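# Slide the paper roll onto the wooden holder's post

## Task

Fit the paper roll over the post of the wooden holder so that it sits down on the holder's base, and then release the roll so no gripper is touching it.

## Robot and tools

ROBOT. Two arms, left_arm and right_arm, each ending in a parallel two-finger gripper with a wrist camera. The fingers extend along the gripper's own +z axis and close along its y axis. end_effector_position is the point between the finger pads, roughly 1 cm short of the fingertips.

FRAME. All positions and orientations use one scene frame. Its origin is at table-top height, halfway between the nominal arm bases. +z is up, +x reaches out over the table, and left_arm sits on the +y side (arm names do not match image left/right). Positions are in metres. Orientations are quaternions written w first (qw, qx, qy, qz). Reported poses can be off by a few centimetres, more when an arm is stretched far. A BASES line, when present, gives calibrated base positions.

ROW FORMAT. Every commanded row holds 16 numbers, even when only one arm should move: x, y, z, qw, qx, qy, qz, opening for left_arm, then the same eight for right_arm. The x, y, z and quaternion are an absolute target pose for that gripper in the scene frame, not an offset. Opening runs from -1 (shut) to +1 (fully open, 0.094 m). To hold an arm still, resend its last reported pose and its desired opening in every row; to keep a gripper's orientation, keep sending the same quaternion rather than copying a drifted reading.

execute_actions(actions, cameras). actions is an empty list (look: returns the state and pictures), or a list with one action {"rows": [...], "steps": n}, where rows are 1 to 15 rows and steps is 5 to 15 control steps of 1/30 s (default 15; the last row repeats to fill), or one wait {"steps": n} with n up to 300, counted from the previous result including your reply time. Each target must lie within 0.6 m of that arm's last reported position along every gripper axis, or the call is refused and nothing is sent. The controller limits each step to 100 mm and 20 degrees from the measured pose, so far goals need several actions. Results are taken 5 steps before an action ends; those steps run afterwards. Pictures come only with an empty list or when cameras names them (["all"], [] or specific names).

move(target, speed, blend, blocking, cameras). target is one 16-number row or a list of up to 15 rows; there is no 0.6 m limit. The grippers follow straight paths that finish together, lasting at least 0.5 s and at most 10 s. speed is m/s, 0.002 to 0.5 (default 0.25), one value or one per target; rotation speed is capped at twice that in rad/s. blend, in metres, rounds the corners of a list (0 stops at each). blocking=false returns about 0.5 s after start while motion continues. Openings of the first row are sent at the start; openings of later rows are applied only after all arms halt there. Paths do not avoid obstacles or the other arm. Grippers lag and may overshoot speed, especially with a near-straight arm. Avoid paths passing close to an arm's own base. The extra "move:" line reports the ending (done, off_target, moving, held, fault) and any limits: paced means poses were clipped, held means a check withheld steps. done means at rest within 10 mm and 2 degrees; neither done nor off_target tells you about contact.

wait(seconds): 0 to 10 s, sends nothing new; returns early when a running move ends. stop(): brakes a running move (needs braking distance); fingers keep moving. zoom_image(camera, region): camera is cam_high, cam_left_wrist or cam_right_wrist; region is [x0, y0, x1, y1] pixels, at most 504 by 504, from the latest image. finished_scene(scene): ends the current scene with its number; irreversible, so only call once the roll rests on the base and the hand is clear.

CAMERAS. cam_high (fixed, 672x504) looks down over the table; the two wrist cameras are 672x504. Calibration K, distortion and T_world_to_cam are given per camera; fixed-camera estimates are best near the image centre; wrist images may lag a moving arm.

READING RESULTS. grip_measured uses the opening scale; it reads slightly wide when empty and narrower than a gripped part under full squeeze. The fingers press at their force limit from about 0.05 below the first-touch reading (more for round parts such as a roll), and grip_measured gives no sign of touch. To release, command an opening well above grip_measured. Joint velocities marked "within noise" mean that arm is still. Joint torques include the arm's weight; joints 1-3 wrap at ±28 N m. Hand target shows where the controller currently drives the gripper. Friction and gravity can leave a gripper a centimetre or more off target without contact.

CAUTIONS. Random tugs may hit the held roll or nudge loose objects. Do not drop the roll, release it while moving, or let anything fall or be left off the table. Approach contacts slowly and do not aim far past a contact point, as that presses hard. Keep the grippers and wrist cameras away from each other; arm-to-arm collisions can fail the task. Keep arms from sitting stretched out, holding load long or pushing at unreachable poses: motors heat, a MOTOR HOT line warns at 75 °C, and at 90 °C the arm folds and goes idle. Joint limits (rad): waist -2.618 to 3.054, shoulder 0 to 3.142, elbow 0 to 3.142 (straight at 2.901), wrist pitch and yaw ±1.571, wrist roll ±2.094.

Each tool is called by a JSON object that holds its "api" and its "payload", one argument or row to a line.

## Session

{"api": "execute_actions", "payload": {
  "actions": []
}}

Scene clock: 0.00 s of 4400.00 s.
left_arm: end_effector_position=(+0.4202, +0.4363, +0.1842) grip_measured=+1.000 end_effector_quat_wxyz=(+0.502, -0.148, +0.852, +0.022) | right_arm: end_effector_position=(+0.3129, -0.0584, +0.2484) grip_measured=+1.000 end_effector_quat_wxyz=(+0.226, -0.313, +0.833, +0.396)
Joint positions: left_arm=[0.514 1.361 0.847 -0.026 0.275 0.032 0.094] | right_arm=[0.374 1.689 1.564 -0.823 -0.767 -0.075 0.094]
Joint velocities: within noise
Joint torques (N m): no reading
Motor temperatures (°C): left_arm=[23 24 21 24 22 21 23] | right_arm=[23 23 22 22 22 23 24]
Heat: left arm: 24 °C; right arm: 24 °C.
Hand target: left_arm +0.4204, +0.4360, +0.1883; +0.505, -0.146, +0.850, +0.022 | right_arm +0.3117, -0.0574, +0.2582; +0.235, -0.319, +0.826, +0.401
camera_calibration:
cam_left_wrist: T_world_to_cam=[[0.309565, -0.923343, 0.227172, 0.226925], [-0.769323, -0.383616, -0.510863, 0.609734], [0.558849, -0.0166232, -0.829103, 0.0287855], [0, 0, 0, 1]] pos_world=[0.382748, 0.443912, 0.283806]
cam_right_wrist: T_world_to_cam=[[0.784237, -0.424313, -0.452692, -0.15854], [-0.588642, -0.739459, -0.326651, 0.24589], [-0.196145, 0.522645, -0.82968, 0.401938], [0, 0, 0, 1]] pos_world=[0.347912, -0.0955156, 0.34203]

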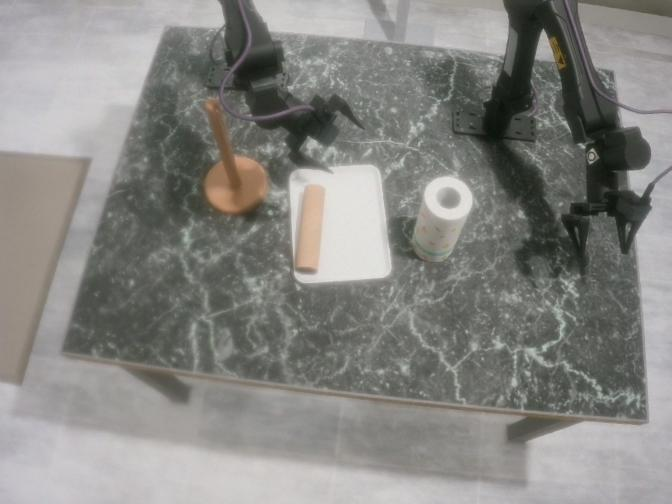

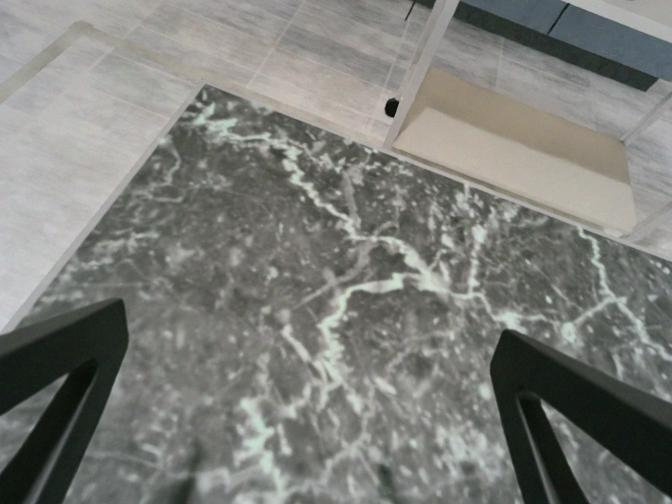

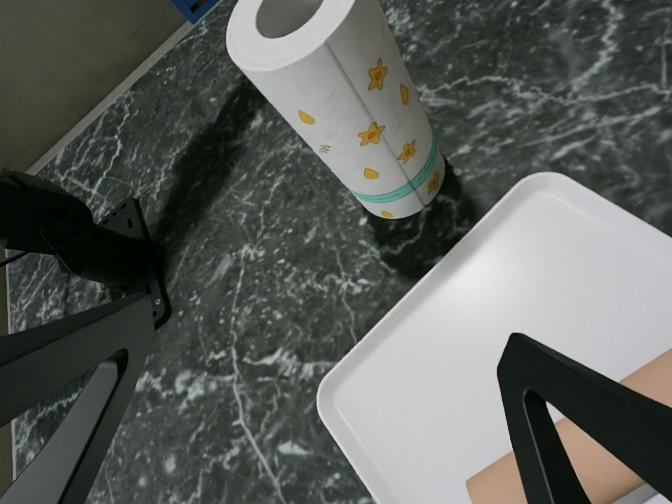

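{"api": "move", "payload": {
  "target": [
    [0.36,0.37,0.17,0.612,0.354,0.612,-0.354,1,0.34,-0.1,0.45,0.5,-0.2,0.8,0.2,1],
    [0.296,0.267,0.135,0.612,0.354,0.612,-0.354,1,0.38,-0.32,0.48,0.707,0,0.707,0,1],
    [0.296,0.267,0.135,0.612,0.354,0.612,-0.354,1,0.25,-0.62,0.28,0.612,0.354,0.612,-0.354,1]
  ],
  "speed": 0.45,
  "blend": 0.05
}}

{"api": "zoom_image", "payload": {
  "camera": "cam_high",
  "region": [180, 80, 300, 220]
}}

Scene clock: 5.83 s of 4400.00 s.
left_arm: end_effector_position=(+0.2946, +0.2651, +0.1286) grip_measured=+1.000 end_effector_quat_wxyz=(+0.640, +0.277, +0.663, -0.275) | right_arm: end_effector_position=(+0.2528, -0.6164, +0.2856) grip_measured=+1.000 end_effector_quat_wxyz=(+0.618, +0.350, +0.613, -0.347)
Joint positions: left_arm=[0.741 1.434 0.403 -0.223 1.538 1.244 0.094] | right_arm=[-0.631 1.181 0.625 0.561 0.411 0.006 0.094]
Joint velocities: within noise
Joint torques (N m): left_arm=[-0.23 -3.88 7.16 0.63 0.76 0.07] | right_arm=[-0.44 -3.28 6.58 1.98 0.16 -0.04]
Motor temperatures (°C): left_arm=[23 24 21 25 22 21 23] | right_arm=[23 24 23 24 22 23 24]
Heat: left arm: 25 °C; right arm: 24 °C.
Hand target: left_arm +0.2967, +0.2663, +0.1349; +0.645, +0.281, +0.655, -0.276 | right_arm +0.2499, -0.6199, +0.2800; +0.612, +0.354, +0.612, -0.354
Off the commanded pose: left_arm 0.007 m, 14 deg | right_arm 0.007 m, 1 deg.
joint sent to its limit (left arm) — joint 5 (wrist yaw), upper limit.
Kept back: nothing.
move: off_target (left_arm); limits=paced
camera_calibration:
cam_left_wrist: T_world_to_cam=[[-0.723492, -0.677347, 0.133269, 0.371511], [-0.423669, 0.283249, -0.860392, 0.185369], [0.545036, -0.678948, -0.491899, 0.186324], [0, 0, 0, 1]] pos_world=[0.245767, 0.325641, 0.201632]
cam_right_wrist: T_world_to_cam=[[-0.838537, -0.532738, 0.114222, -0.149895], [-0.339607, 0.347119, -0.874171, 0.573239], [0.426056, -0.771815, -0.471994, -0.344781], [0, 0, 0, 1]] pos_world=[0.21588, -0.544945, 0.355496]

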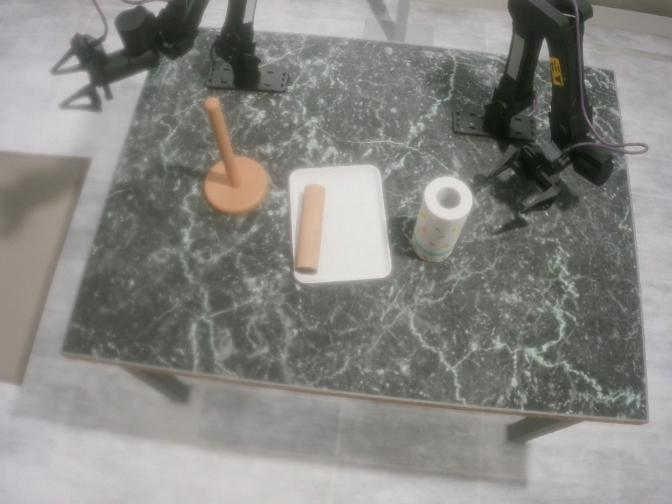

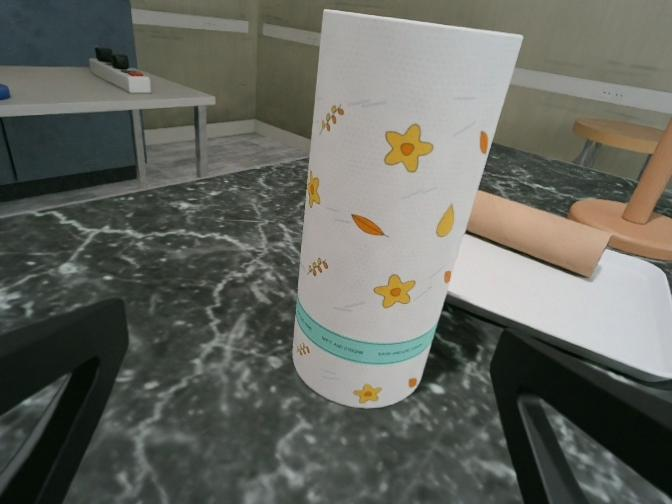

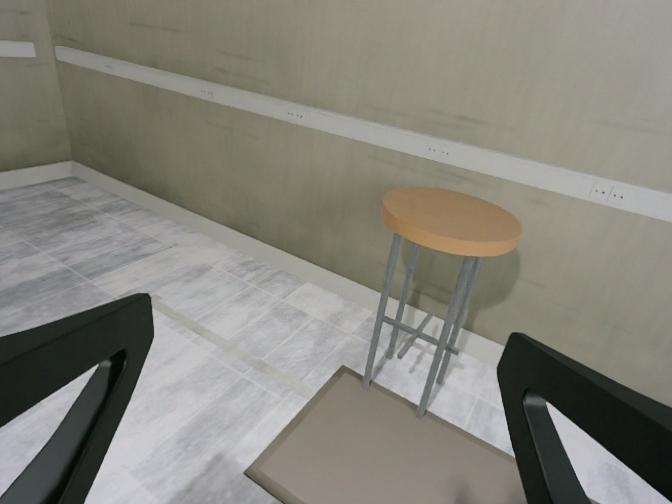

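Scaled by 3.600 from the camera's 672x504 image, which has a finer 960x720 frame.

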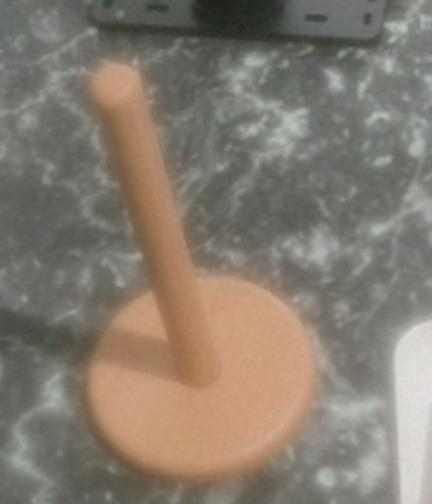

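{"api": "move", "payload": {
  "target": [0.260,0.223,0.13,0.671,0.224,0.671,-0.224,1,0.25,-0.62,0.28,0.612,0.354,0.612,-0.354,1],
  "speed": 0.35,
  "cameras": ["cam_left_wrist","cam_high"]
}}

Scene clock: 8.23 s of 4400.00 s.
left_arm: end_effector_position=(+0.2626, +0.2269, +0.1350) grip_measured=+1.000 end_effector_quat_wxyz=(+0.641, +0.253, +0.690, -0.222) | right_arm: end_effector_position=(+0.2527, -0.6165, +0.2860) grip_measured=+1.000 end_effector_quat_wxyz=(+0.619, +0.350, +0.612, -0.347)
Joint positions: left_arm=[0.674 0.761 0.006 0.36 1.362 0.406 0.094] | right_arm=[-0.631 1.181 0.625 0.563 0.412 0.005 0.094]
Joint velocities: within noise
Joint torques (N m): left_arm=[-0.61 -0.88 4.97 1.56 0.24 -0.13] | right_arm=[-0.44 -3.21 6.52 1.95 0.15 -0.04]
Motor temperatures (°C): left_arm=[23 24 21 25 22 21 23] | right_arm=[23 24 23 24 22 23 24]
Heat: left arm: 25 °C; right arm: 24 °C.
Hand target: left_arm +0.2599, +0.2235, +0.1303; +0.638, +0.248, +0.692, -0.230 | right_arm +0.2499, -0.6199, +0.2800; +0.612, +0.354, +0.612, -0.354
Off the commanded pose: left_arm 0.007 m, 5 deg | right_arm 0.007 m, 1 deg.
joint sent to its limit (left arm) — joint 3 (elbow), lower limit, where the elbow is as bent as it goes.
Kept back: nothing.
move: off_target (left_arm)
camera_calibration:
cam_left_wrist: T_world_to_cam=[[-0.638791, -0.761985, 0.10642, 0.322232], [-0.470563, 0.277506, -0.837593, 0.198674], [0.608701, -0.585124, -0.53583, 0.148907], [0, 0, 0, 1]] pos_world=[0.208688, 0.277532, 0.211905]
Images, in order (width x height): cam_high 672x504, cam_left_wrist 672x504.

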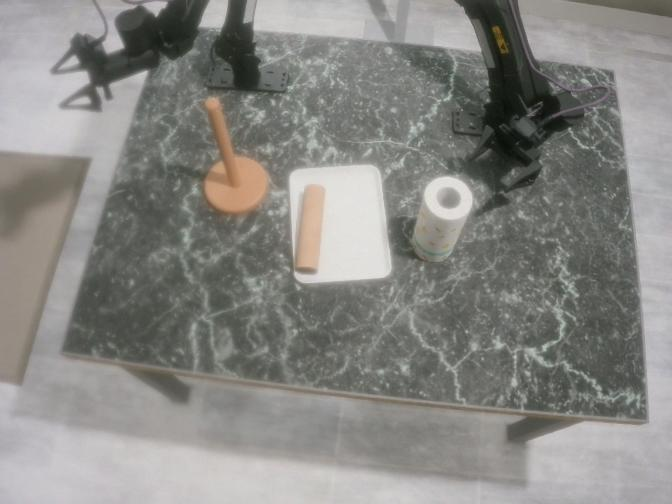

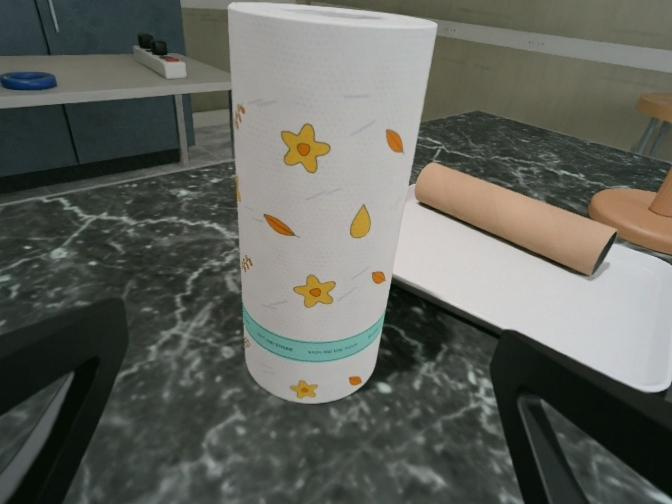

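{"api": "move", "payload": {
  "target": [0.3014,0.1852,0.125,0.671,0.224,0.671,-0.224,1,0.25,-0.62,0.28,0.612,0.354,0.612,-0.354,1],
  "speed": 0.25,
  "cameras": ["cam_left_wrist"]
}}

Scene clock: 10.27 s of 4400.00 s.
left_arm: end_effector_position=(+0.3067, +0.1859, +0.1326) grip_measured=+1.000 end_effector_quat_wxyz=(+0.633, +0.263, +0.693, -0.222) | right_arm: end_effector_position=(+0.2527, -0.6165, +0.2860) grip_measured=+1.000 end_effector_quat_wxyz=(+0.619, +0.350, +0.612, -0.347)
Joint positions: left_arm=[0.225 1.133 0.006 0.959 0.936 0.161 0.094] | right_arm=[-0.631 1.181 0.625 0.563 0.412 0.005 0.094]
Joint velocities: within noise
Joint torques (N m): left_arm=[0.58 -1.16 3.93 1.91 0.19 -0.12] | right_arm=[-0.43 -3.28 6.56 1.97 0.15 -0.04]
Motor temperatures (°C): left_arm=[23 24 21 25 22 21 23] | right_arm=[23 24 23 25 22 23 24]
Heat: left arm: 25 °C; right arm: 25 °C.
Hand target: left_arm +0.3020, +0.1852, +0.1256; +0.626, +0.256, +0.699, -0.231 | right_arm +0.2499, -0.6199, +0.2800; +0.612, +0.354, +0.612, -0.354
Off the commanded pose: left_arm 0.009 m, 7 deg | right_arm 0.007 m, 1 deg.
joint sent to its limit (left arm) — joint 3 (elbow), lower limit, where the elbow is as bent as it goes.
Kept back: nothing.
move: off_target (left_arm)
camera_calibration:
cam_left_wrist: T_world_to_cam=[[-0.649386, -0.753949, 0.0992908, 0.322098], [-0.474697, 0.299888, -0.827484, 0.224587], [0.594104, -0.58449, -0.55264, 0.103393], [0, 0, 0, 1]] pos_world=[0.25435, 0.235927, 0.211]
Images, in order (width x height): cam_left_wrist 672x504.

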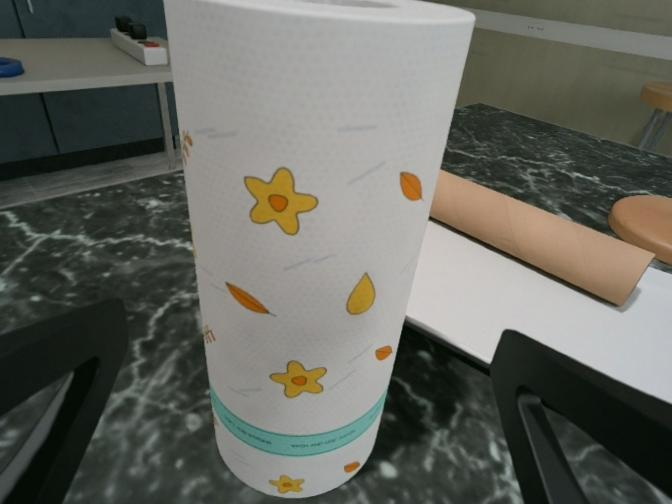

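{"api": "move", "payload": {
  "target": [
    [0.354,0.149,0.125,0.671,0.224,0.671,-0.224,1,0.25,-0.62,0.28,0.612,0.354,0.612,-0.354,1],
    [0.354,0.149,0.125,0.671,0.224,0.671,-0.224,0.55,0.25,-0.62,0.28,0.612,0.354,0.612,-0.354,1]
  ],
  "speed": 0.1,
  "cameras": ["cam_left_wrist","cam_high"]
}}

Scene clock: 12.40 s of 4400.00 s.
left_arm: end_effector_position=(+0.3495, +0.1503, +0.1261) grip_measured=+0.554 end_effector_quat_wxyz=(+0.660, +0.231, +0.681, -0.218) | right_arm: end_effector_position=(+0.2526, -0.6165, +0.2860) grip_measured=+1.000 end_effector_quat_wxyz=(+0.619, +0.350, +0.612, -0.347)
Joint positions: left_arm=[-0.076 1.663 0.069 1.553 0.589 0.031 0.073] | right_arm=[-0.631 1.181 0.625 0.563 0.412 0.005 0.094]
Joint velocities: within noise
Joint torques (N m): left_arm=[-0.53 -3.23 4.93 2.11 -0.05 -0.12] | right_arm=[-0.47 -3.15 6.56 1.96 0.14 -0.01]
Motor temperatures (°C): left_arm=[23 24 21 26 22 21 23] | right_arm=[23 24 23 25 22 23 24]
Heat: left arm: 26 °C; right arm: 25 °C.
Hand target: left_arm +0.3539, +0.1490, +0.1254; +0.659, +0.228, +0.682, -0.221 | right_arm +0.2499, -0.6199, +0.2799; +0.612, +0.354, +0.612, -0.354
Off the commanded pose: left_arm 0.005 m, 2 deg | right_arm 0.007 m, 1 deg.
joint sent to its limit (left arm) — joint 4 (wrist pitch), upper limit.
Kept back: nothing.
move: done
camera_calibration:
cam_left_wrist: T_world_to_cam=[[-0.611918, -0.782529, 0.114915, 0.31292], [-0.454797, 0.229263, -0.86058, 0.258041], [0.647083, -0.578867, -0.496182, 0.0270725], [0, 0, 0, 1]] pos_world=[0.291319, 0.201381, 0.199539]
Images, in order (width x height): cam_high 672x504, cam_left_wrist 672x504.

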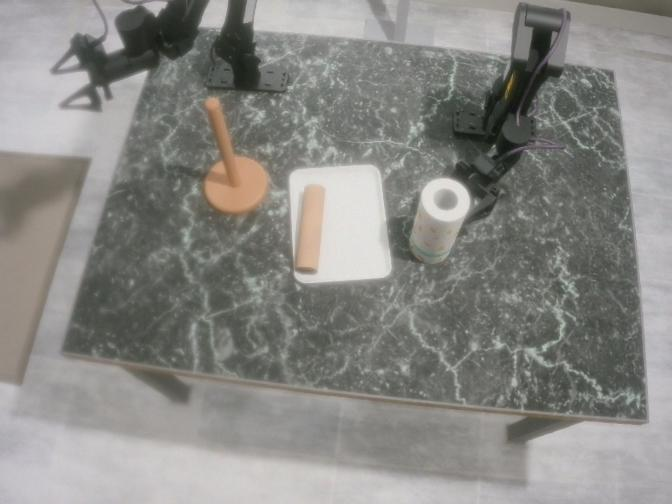

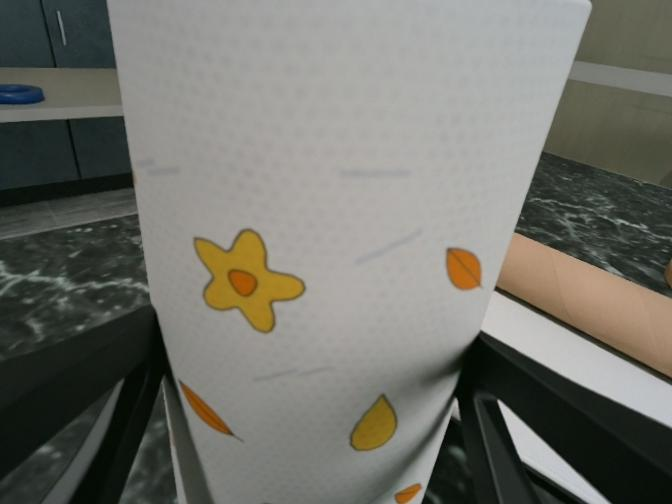

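{"api": "move", "payload": {
  "target": [
    [0.354,0.149,0.125,0.671,0.224,0.671,-0.224,1,0.25,-0.62,0.28,0.612,0.354,0.612,-0.354,1],
    [0.369,0.138,0.125,0.671,0.224,0.671,-0.224,1,0.25,-0.62,0.28,0.612,0.354,0.612,-0.354,1],
    [0.369,0.138,0.125,0.671,0.224,0.671,-0.224,0.55,0.25,-0.62,0.28,0.612,0.354,0.612,-0.354,1]
  ],
  "speed": 0.1,
  "cameras": ["cam_left_wrist","cam_high"]
}}

Scene clock: 14.67 s of 4400.00 s.
left_arm: end_effector_position=(+0.3646, +0.1395, +0.1272) grip_measured=+0.568 end_effector_quat_wxyz=(+0.663, +0.231, +0.678, -0.218) | right_arm: end_effector_position=(+0.2526, -0.6165, +0.2860) grip_measured=+1.000 end_effector_quat_wxyz=(+0.619, +0.350, +0.612, -0.347)
Joint positions: left_arm=[-0.129 1.715 0.13 1.554 0.536 0.026 0.074] | right_arm=[-0.631 1.181 0.625 0.563 0.412 0.005 0.094]
Joint velocities: within noise
Joint torques (N m): left_arm=[-0.51 -3.67 4.97 2.11 -0.08 -0.11] | right_arm=[-0.47 -3.23 6.5 1.97 0.15 -0.01]
Motor temperatures (°C): left_arm=[23 24 21 27 22 21 23] | right_arm=[23 24 23 26 22 23 24]
Heat: left arm: 27 °C; right arm: 26 °C.
Hand target: left_arm +0.3689, +0.1380, +0.1253; +0.661, +0.228, +0.680, -0.221 | right_arm +0.2499, -0.6199, +0.2800; +0.612, +0.354, +0.612, -0.354
Off the commanded pose: left_arm 0.005 m, 2 deg | right_arm 0.007 m, 1 deg.
joint sent to its limit (left arm) — joint 4 (wrist pitch), upper limit.
Kept back: nothing.
move: done
camera_calibration:
cam_left_wrist: T_world_to_cam=[[-0.613277, -0.781766, 0.11284, 0.314224], [-0.448112, 0.226716, -0.864751, 0.266735], [0.650451, -0.580897, -0.489359, 0.00980102], [0, 0, 0, 1]] pos_world=[0.305858, 0.19087, 0.199999]
Images, in order (width x height): cam_high 672x504, cam_left_wrist 672x504.

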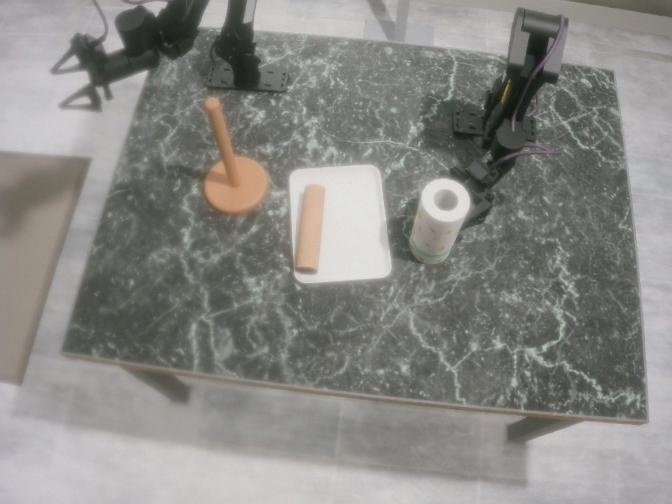

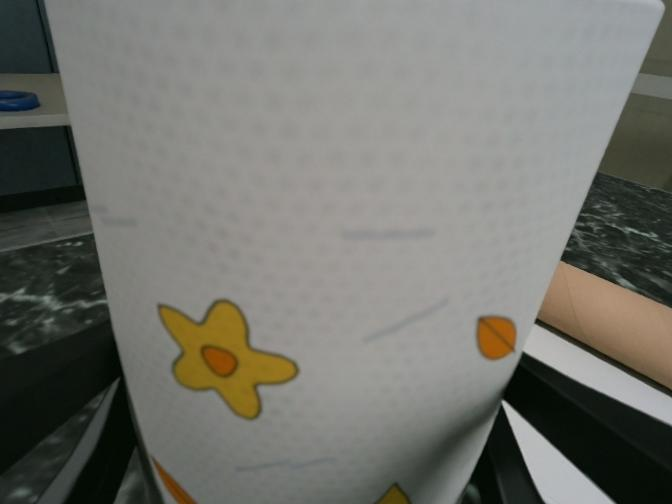

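{"api": "move", "payload": {
  "target": [
    [0.3646,0.1395,0.30,0.663,0.231,0.678,-0.218,0.5,0.25,-0.62,0.28,0.612,0.354,0.612,-0.354,1],
    [0.33,-0.08,0.485,0.663,0.231,0.678,-0.218,0.5,0.25,-0.62,0.28,0.612,0.354,0.612,-0.354,1],
    [0.287,-0.288,0.485,0.663,0.231,0.678,-0.218,0.5,0.25,-0.62,0.28,0.612,0.354,0.612,-0.354,1]
  ],
  "speed": 0.3,
  "blend": 0.06,
  "cameras": ["cam_high"]
}}

{"api": "zoom_image", "payload": {
  "camera": "cam_high",
  "region": [130, 0, 270, 140]
}}

Scene clock: 18.90 s of 4400.00 s.
left_arm: end_effector_position=(+0.2828, -0.2806, +0.4923) grip_measured=+0.554 end_effector_quat_wxyz=(+0.672, +0.234, +0.664, -0.229) | right_arm: end_effector_position=(+0.2526, -0.6165, +0.2860) grip_measured=+1.000 end_effector_quat_wxyz=(+0.619, +0.350, +0.612, -0.347)
Joint positions: left_arm=[-1.357 2.308 2.838 -0.518 -0.671 0.018 0.073] | right_arm=[-0.631 1.181 0.625 0.563 0.412 0.005 0.094]
Joint velocities: within noise
Joint torques (N m): left_arm=[0.2 -10.65 8.36 2.1 -0.07 -0.05] | right_arm=[-0.5 -3.26 6.5 1.95 0.15 -0.03]
Motor temperatures (°C): left_arm=[23 24 22 27 22 21 24] | right_arm=[23 24 23 27 22 23 24]
Heat: left arm: 27 °C; right arm: 27 °C.
Hand target: left_arm +0.2867, -0.2871, +0.4842; +0.673, +0.232, +0.665, -0.226 | right_arm +0.2499, -0.6199, +0.2800; +0.612, +0.354, +0.612, -0.354
Off the commanded pose: left_arm 0.011 m, 2 deg | right_arm 0.007 m, 1 deg.
elbow stopped short (left arm): the move would have taken joint 3 (elbow) straighter than the controller allows.
Kept back: nothing.
move: off_target (left_arm)
Images, in order (width x height): cam_high 672x504.

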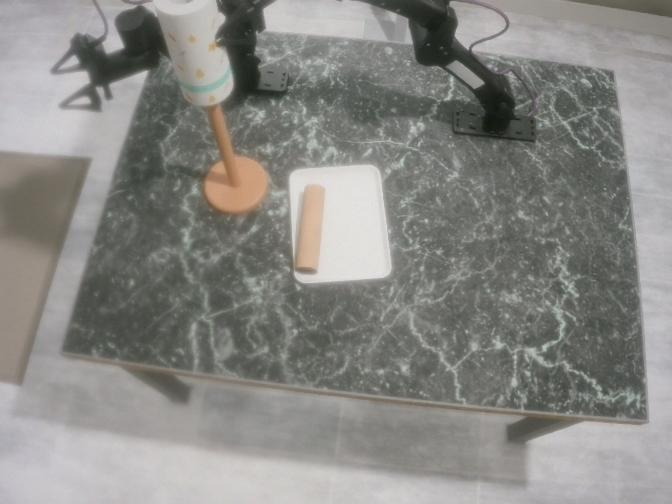

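Scaled by 3.600 from the camera's 672x504 image, which has a finer 960x720 frame.

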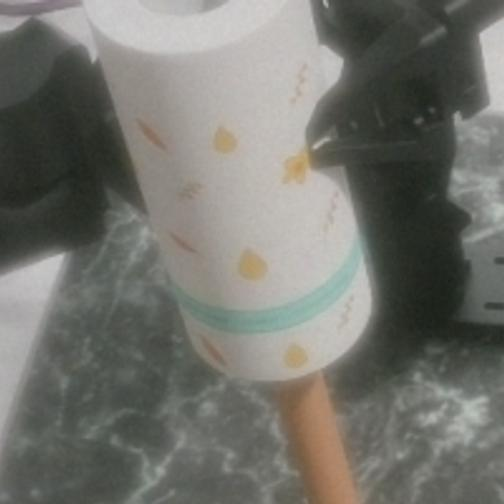

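{"api": "move", "payload": {
  "target": [0.282,-0.287,0.455,0.663,0.231,0.678,-0.218,0.5,0.25,-0.62,0.28,0.612,0.354,0.612,-0.354,1],
  "speed": 0.15,
  "cameras": ["cam_high","cam_left_wrist"]
}}

{"api": "zoom_image", "payload": {
  "camera": "cam_high",
  "region": [130, 0, 270, 140]
}}

Scene clock: 21.30 s of 4400.00 s.
left_arm: end_effector_position=(+0.2872, -0.2991, +0.4257) grip_measured=+0.554 end_effector_quat_wxyz=(+0.651, +0.244, +0.691, -0.201) | right_arm: end_effector_position=(+0.2526, -0.6165, +0.2860) grip_measured=+1.000 end_effector_quat_wxyz=(+0.619, +0.350, +0.612, -0.347)
Joint positions: left_arm=[-1.365 2.205 2.434 -0.325 -0.705 -0.022 0.073] | right_arm=[-0.631 1.181 0.625 0.563 0.412 0.005 0.094]
Joint velocities: within noise
Joint torques (N m): left_arm=[-0.36 -16.94 7.09 2.21 -0.03 0.07] | right_arm=[-0.42 -3.25 6.46 1.98 0.13 0]
Motor temperatures (°C): left_arm=[23 26 22 28 22 21 24] | right_arm=[23 24 23 27 22 23 24]
Heat: left arm: 28 °C; right arm: 27 °C.
Hand target: left_arm +0.2821, -0.2867, +0.4546; +0.663, +0.231, +0.678, -0.218 | right_arm +0.2499, -0.6199, +0.2800; +0.612, +0.354, +0.612, -0.354
Off the commanded pose: left_arm 0.032 m, 3 deg | right_arm 0.007 m, 1 deg.
Kept back: nothing.
move: off_target (left_arm)
camera_calibration:
cam_left_wrist: T_world_to_cam=[[-0.606075, -0.790959, 0.0840039, -0.10229], [-0.466411, 0.267854, -0.843039, 0.597905], [0.644309, -0.550125, -0.531251, -0.0197432], [0, 0, 0, 1]] pos_world=[0.229595, -0.251919, 0.502161]
Images, in order (width x height): cam_high 672x504, cam_left_wrist 672x504.

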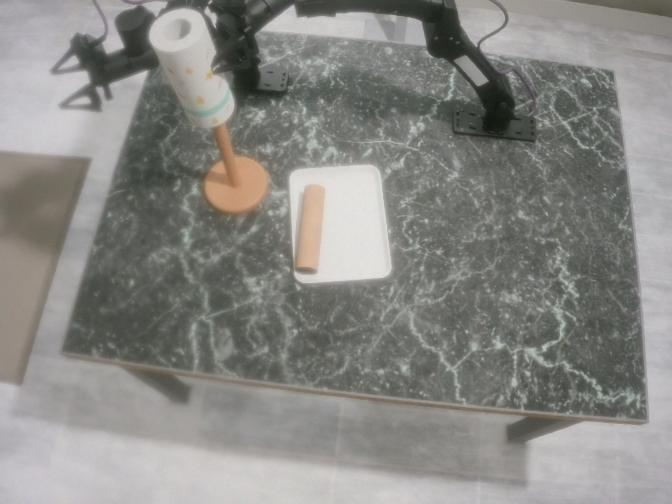

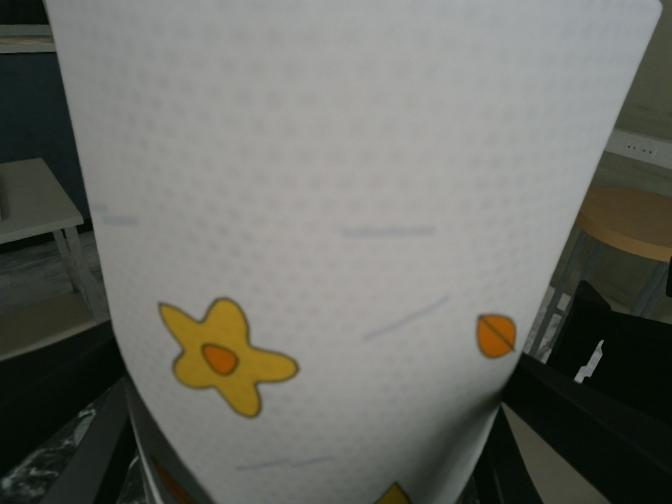

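Scaled by 3.600 from the camera's 672x504 image, which has a finer 960x720 frame.

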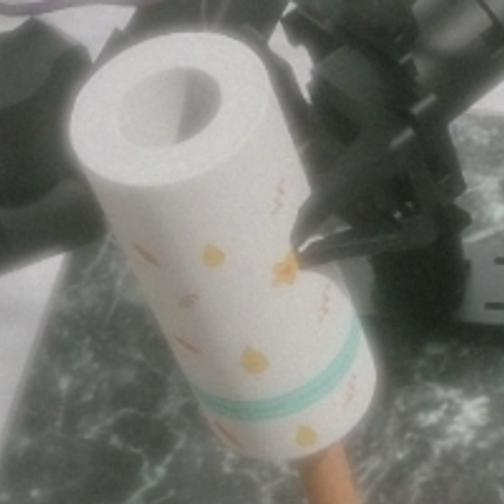

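{"api": "move", "payload": {
  "target": [0.278,-0.280,0.425,0.674,0.219,0.665,-0.235,0.5,0.25,-0.62,0.28,0.612,0.354,0.612,-0.354,1],
  "speed": 0.1,
  "cameras": ["cam_high"]
}}

{"api": "zoom_image", "payload": {
  "camera": "cam_high",
  "region": [130, 20, 270, 160]
}}

Scene clock: 23.07 s of 4400.00 s.
left_arm: end_effector_position=(+0.2857, -0.2937, +0.3918) grip_measured=+0.554 end_effector_quat_wxyz=(+0.661, +0.233, +0.680, -0.214) | right_arm: end_effector_position=(+0.2526, -0.6165, +0.2860) grip_measured=+1.000 end_effector_quat_wxyz=(+0.619, +0.350, +0.612, -0.347)
Joint positions: left_arm=[-1.365 2.076 2.041 -0.009 -0.703 -0.012 0.073] | right_arm=[-0.631 1.181 0.625 0.563 0.412 0.005 0.094]
Joint velocities: within noise
Joint torques (N m): left_arm=[-0.59 -17.58 6.65 2.26 0.01 0.1] | right_arm=[-0.39 -3.25 6.53 1.95 0.15 -0.02]
Motor temperatures (°C): left_arm=[23 26 22 28 22 21 24] | right_arm=[23 24 23 28 22 23 24]
Heat: left arm: 28 °C; right arm: 28 °C.
Hand target: left_arm +0.2785, -0.2801, +0.4246; +0.674, +0.219, +0.665, -0.235 | right_arm +0.2499, -0.6199, +0.2799; +0.612, +0.354, +0.612, -0.354
Off the commanded pose: left_arm 0.037 m, 4 deg | right_arm 0.007 m, 1 deg.
Kept back: nothing.
move: off_target (left_arm)
Images, in order (width x height): cam_high 672x504.

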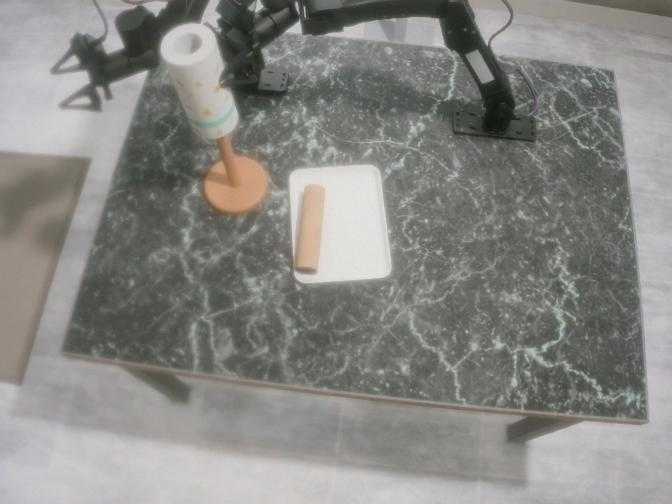

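Scaled by 3.600 from the camera's 672x504 image, which has a finer 960x720 frame.

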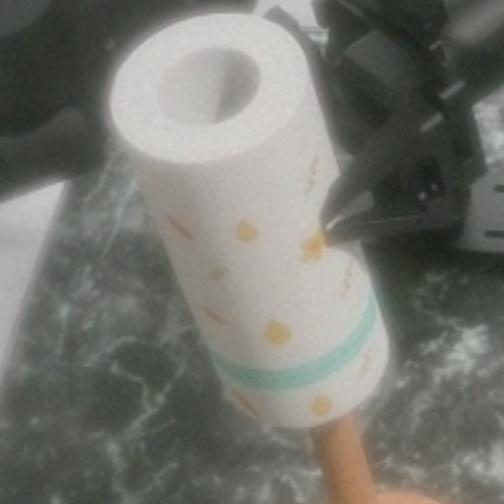

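{"api": "move", "payload": {
  "target": [
    [0.275,-0.277,0.33,0.674,0.219,0.665,-0.235,0.5,0.25,-0.62,0.28,0.612,0.354,0.612,-0.354,1],
    [0.275,-0.277,0.26,0.674,0.219,0.665,-0.235,0.5,0.25,-0.62,0.28,0.612,0.354,0.612,-0.354,1]
  ],
  "speed": 0.13,
  "blend": 0.01,
  "cameras": ["cam_high"]
}}

{"api": "zoom_image", "payload": {
  "camera": "cam_high",
  "region": [150, 60, 290, 220]
}}

Scene clock: 25.13 s of 4400.00 s.
left_arm: end_effector_position=(+0.2774, -0.2767, +0.2667) grip_measured=+0.553 end_effector_quat_wxyz=(+0.672, +0.217, +0.667, -0.236) | right_arm: end_effector_position=(+0.2526, -0.6165, +0.2860) grip_measured=+1.000 end_effector_quat_wxyz=(+0.619, +0.350, +0.612, -0.347)
Joint positions: left_arm=[-1.372 2.042 1.432 0.63 -0.701 -0.011 0.073] | right_arm=[-0.631 1.181 0.625 0.563 0.412 0.005 0.094]
Joint velocities: within noise
Joint torques (N m): left_arm=[-0.53 -11.77 5.85 2.35 -0.05 0.08] | right_arm=[-0.54 -3.22 6.52 1.95 0.14 -0.03]
Motor temperatures (°C): left_arm=[23 27 22 29 22 21 24] | right_arm=[23 24 23 28 22 23 24]
Heat: left arm: 29 °C; right arm: 28 °C.
Hand target: left_arm +0.2751, -0.2769, +0.2600; +0.674, +0.219, +0.665, -0.235 | right_arm +0.2499, -0.6199, +0.2799; +0.612, +0.354, +0.612, -0.354
Off the commanded pose: left_arm 0.007 m, 0 deg | right_arm 0.007 m, 1 deg.
Kept back: nothing.
move: done
Images, in order (width x height): cam_high 672x504.

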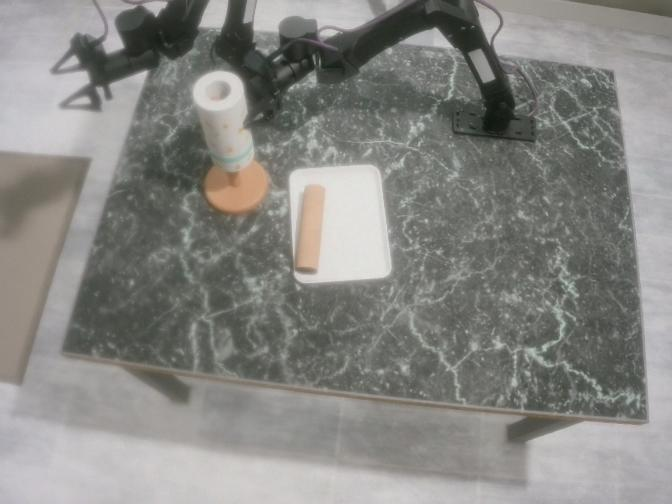

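Scaled by 3.150 from the camera's 672x504 image, which has a finer 960x720 frame.

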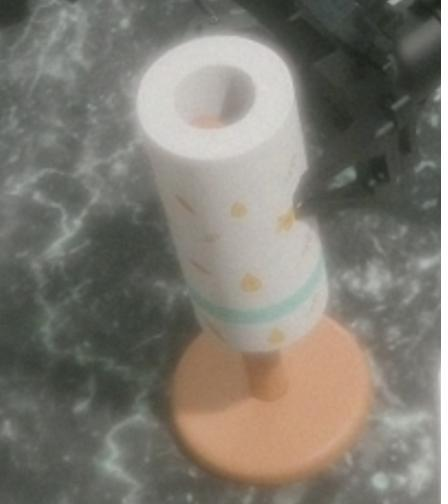

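{"api": "move", "payload": {
  "target": [
    [0.277,-0.279,0.17,0.668,0.225,0.672,-0.227,0.5,0.25,-0.62,0.28,0.612,0.354,0.612,-0.354,1],
    [0.277,-0.279,0.132,0.668,0.225,0.672,-0.227,0.5,0.25,-0.62,0.28,0.612,0.354,0.612,-0.354,1]
  ],
  "speed": [0.13,0.05],
  "blend": 0.005,
  "cameras": ["cam_high"]
}}

{"api": "zoom_image", "payload": {
  "camera": "cam_high",
  "region": [180, 80, 300, 220]
}}

Scene clock: 27.10 s of 4400.00 s.
left_arm: end_effector_position=(+0.2780, -0.2809, +0.1575) grip_measured=+0.553 end_effector_quat_wxyz=(+0.673, +0.216, +0.665, -0.238) | right_arm: end_effector_position=(+0.2526, -0.6165, +0.2860) grip_measured=+1.000 end_effector_quat_wxyz=(+0.619, +0.350, +0.612, -0.347)
Joint positions: left_arm=[-1.372 2.275 1.306 0.996 -0.698 -0.009 0.073] | right_arm=[-0.631 1.181 0.625 0.563 0.412 0.005 0.094]
Joint velocities: within noise
Joint torques (N m): left_arm=[-0.25 -10.33 4.85 2.27 -0.1 -0.02] | right_arm=[-0.47 -3.23 6.5 1.95 0.15 -0.02]
Motor temperatures (°C): left_arm=[23 27 22 29 22 21 24] | right_arm=[23 24 23 28 22 23 24]
Heat: left arm: 29 °C; right arm: 28 °C.
Hand target: left_arm +0.2769, -0.2784, +0.1323; +0.668, +0.225, +0.672, -0.227 | right_arm +0.2499, -0.6199, +0.2799; +0.612, +0.354, +0.612, -0.354
Off the commanded pose: left_arm 0.026 m, 2 deg | right_arm 0.007 m, 1 deg.
Kept back: nothing.
move: off_target (left_arm)
Images, in order (width x height): cam_high 672x504.

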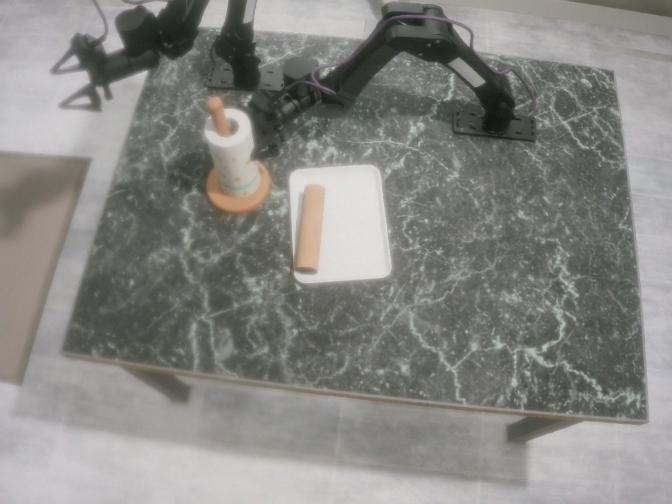

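Scaled by 3.600 from the camera's 672x504 image, which has a finer 960x720 frame.

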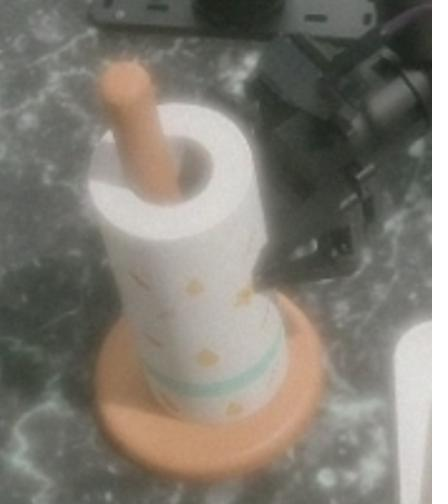

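{"api": "move", "payload": {
  "target": [
    [0.277,-0.283,0.122,0.668,0.225,0.672,-0.227,0.5,0.25,-0.62,0.28,0.612,0.354,0.612,-0.354,1],
    [0.277,-0.281,0.145,0.668,0.225,0.672,-0.227,1,0.25,-0.62,0.28,0.612,0.354,0.612,-0.354,1]
  ],
  "speed": 0.07,
  "blend": 0,
  "cameras": ["cam_high","cam_left_wrist"]
}}

{"api": "zoom_image", "payload": {
  "camera": "cam_high",
  "region": [180, 80, 300, 220]
}}

Scene clock: 28.80 s of 4400.00 s.
left_arm: end_effector_position=(+0.2782, -0.2812, +0.1487) grip_measured=+0.999 end_effector_quat_wxyz=(+0.672, +0.223, +0.667, -0.231) | right_arm: end_effector_position=(+0.2526, -0.6165, +0.2860) grip_measured=+1.000 end_effector_quat_wxyz=(+0.619, +0.350, +0.612, -0.347)
Joint positions: left_arm=[-1.372 2.291 1.306 0.998 -0.7 0 0.094] | right_arm=[-0.631 1.181 0.625 0.563 0.412 0.005 0.094]
Joint velocities: within noise
Joint torques (N m): left_arm=[-0.27 -13.37 6.04 1.84 -0.09 -0.11] | right_arm=[-0.44 -3.33 6.53 1.93 0.14 -0.03]
Motor temperatures (°C): left_arm=[23 27 22 29 22 21 24] | right_arm=[23 24 23 28 22 23 24]
Heat: left arm: 29 °C; right arm: 28 °C.
Hand target: left_arm +0.2770, -0.2810, +0.1450; +0.668, +0.225, +0.672, -0.227 | right_arm +0.2499, -0.6199, +0.2799; +0.612, +0.354, +0.612, -0.354
Off the commanded pose: left_arm 0.004 m, 1 deg | right_arm 0.007 m, 1 deg.
Kept back: nothing.
move: done; target 2's new opening was sent with left_arm's hand 0.011 m and 3 deg from that target
camera_calibration:
cam_left_wrist: T_world_to_cam=[[-0.620114, -0.773503, 0.130966, -0.0684906], [-0.431744, 0.197096, -0.880199, 0.331398], [0.655023, -0.602367, -0.456177, -0.180145], [0, 0, 0, 1]] pos_world=[0.218606, -0.226808, 0.218488]
Images, in order (width x height): cam_high 672x504, cam_left_wrist 672x504.

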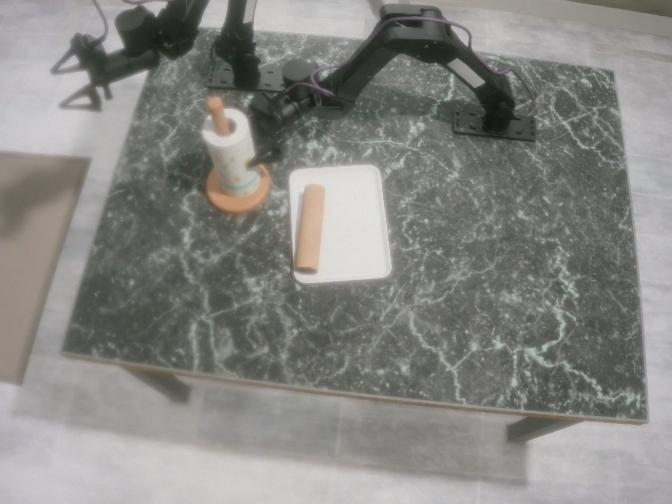

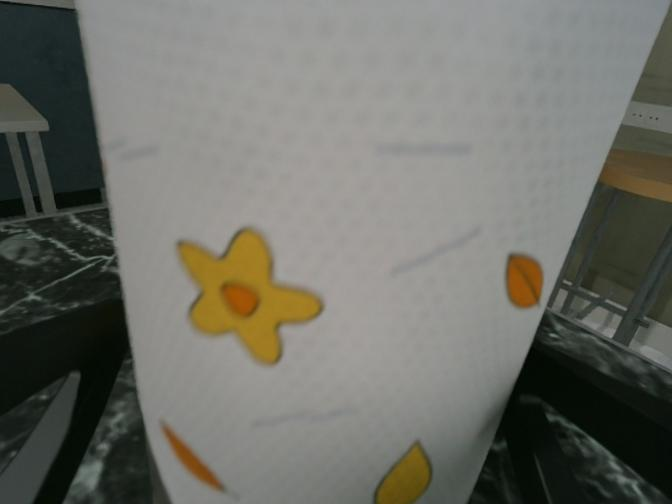

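Scaled by 3.600 from the camera's 672x504 image, which has a finer 960x720 frame.

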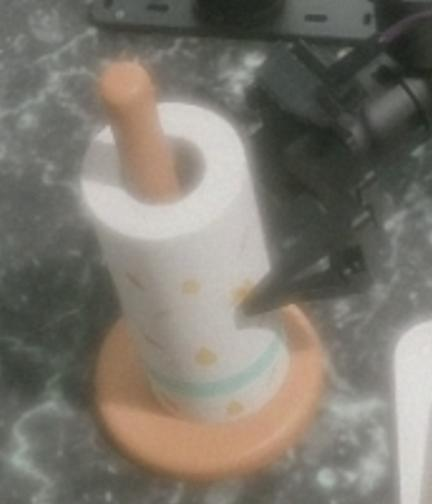

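{"api": "move", "payload": {
  "target": [0.2,-0.223,0.152,0.668,0.225,0.672,-0.227,1,0.25,-0.62,0.28,0.612,0.354,0.612,-0.354,1],
  "speed": 0.13,
  "cameras": ["cam_high","cam_left_wrist"]
}}

Scene clock: 30.27 s of 4400.00 s.
left_arm: end_effector_position=(+0.1998, -0.2293, +0.1365) grip_measured=+0.999 end_effector_quat_wxyz=(+0.664, +0.239, +0.674, -0.218) | right_arm: end_effector_position=(+0.2526, -0.6165, +0.2860) grip_measured=+1.000 end_effector_quat_wxyz=(+0.619, +0.350, +0.612, -0.347)
Joint positions: left_arm=[-1.539 2.136 0.989 1.113 -0.863 -0.003 0.094] | right_arm=[-0.631 1.181 0.625 0.563 0.412 0.005 0.094]
Joint velocities: within noise
Joint torques (N m): left_arm=[-0.08 -14.89 4.08 1.98 -0.08 -0.09] | right_arm=[-0.44 -3.25 6.58 1.97 0.14 -0.03]
Motor temperatures (°C): left_arm=[23 28 22 29 22 21 24] | right_arm=[23 24 23 29 22 23 24]
Heat: left arm: 29 °C; right arm: 29 °C.
Hand target: left_arm +0.2002, -0.2234, +0.1516; +0.668, +0.225, +0.672, -0.227 | right_arm +0.2499, -0.6199, +0.2799; +0.612, +0.354, +0.612, -0.354
Off the commanded pose: left_arm 0.017 m, 2 deg | right_arm 0.007 m, 1 deg.
Kept back: nothing.
move: off_target (left_arm)
camera_calibration:
cam_left_wrist: T_world_to_cam=[[-0.62317, -0.775609, 0.10045, -0.0710657], [-0.436283, 0.238157, -0.86772, 0.285179], [0.649088, -0.584562, -0.486797, -0.0936416], [0, 0, 0, 1]] pos_world=[0.140914, -0.177776, 0.209009]
Images, in order (width x height): cam_high 672x504, cam_left_wrist 672x504.

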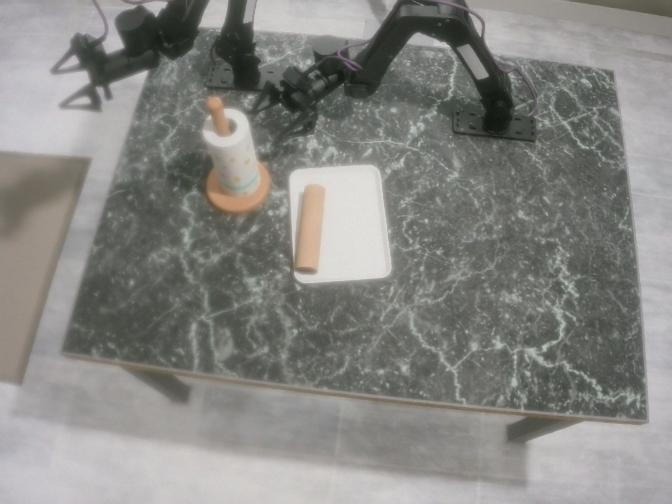

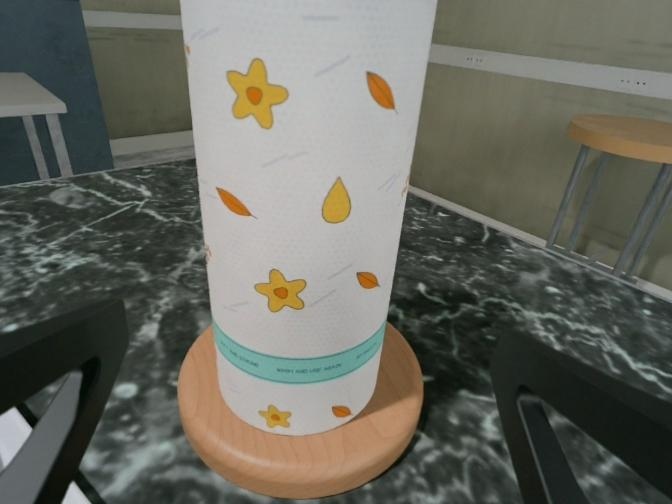

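{"api": "finished_scene", "payload": {
  "scene": 2
}}

The scene is finished: the task was done.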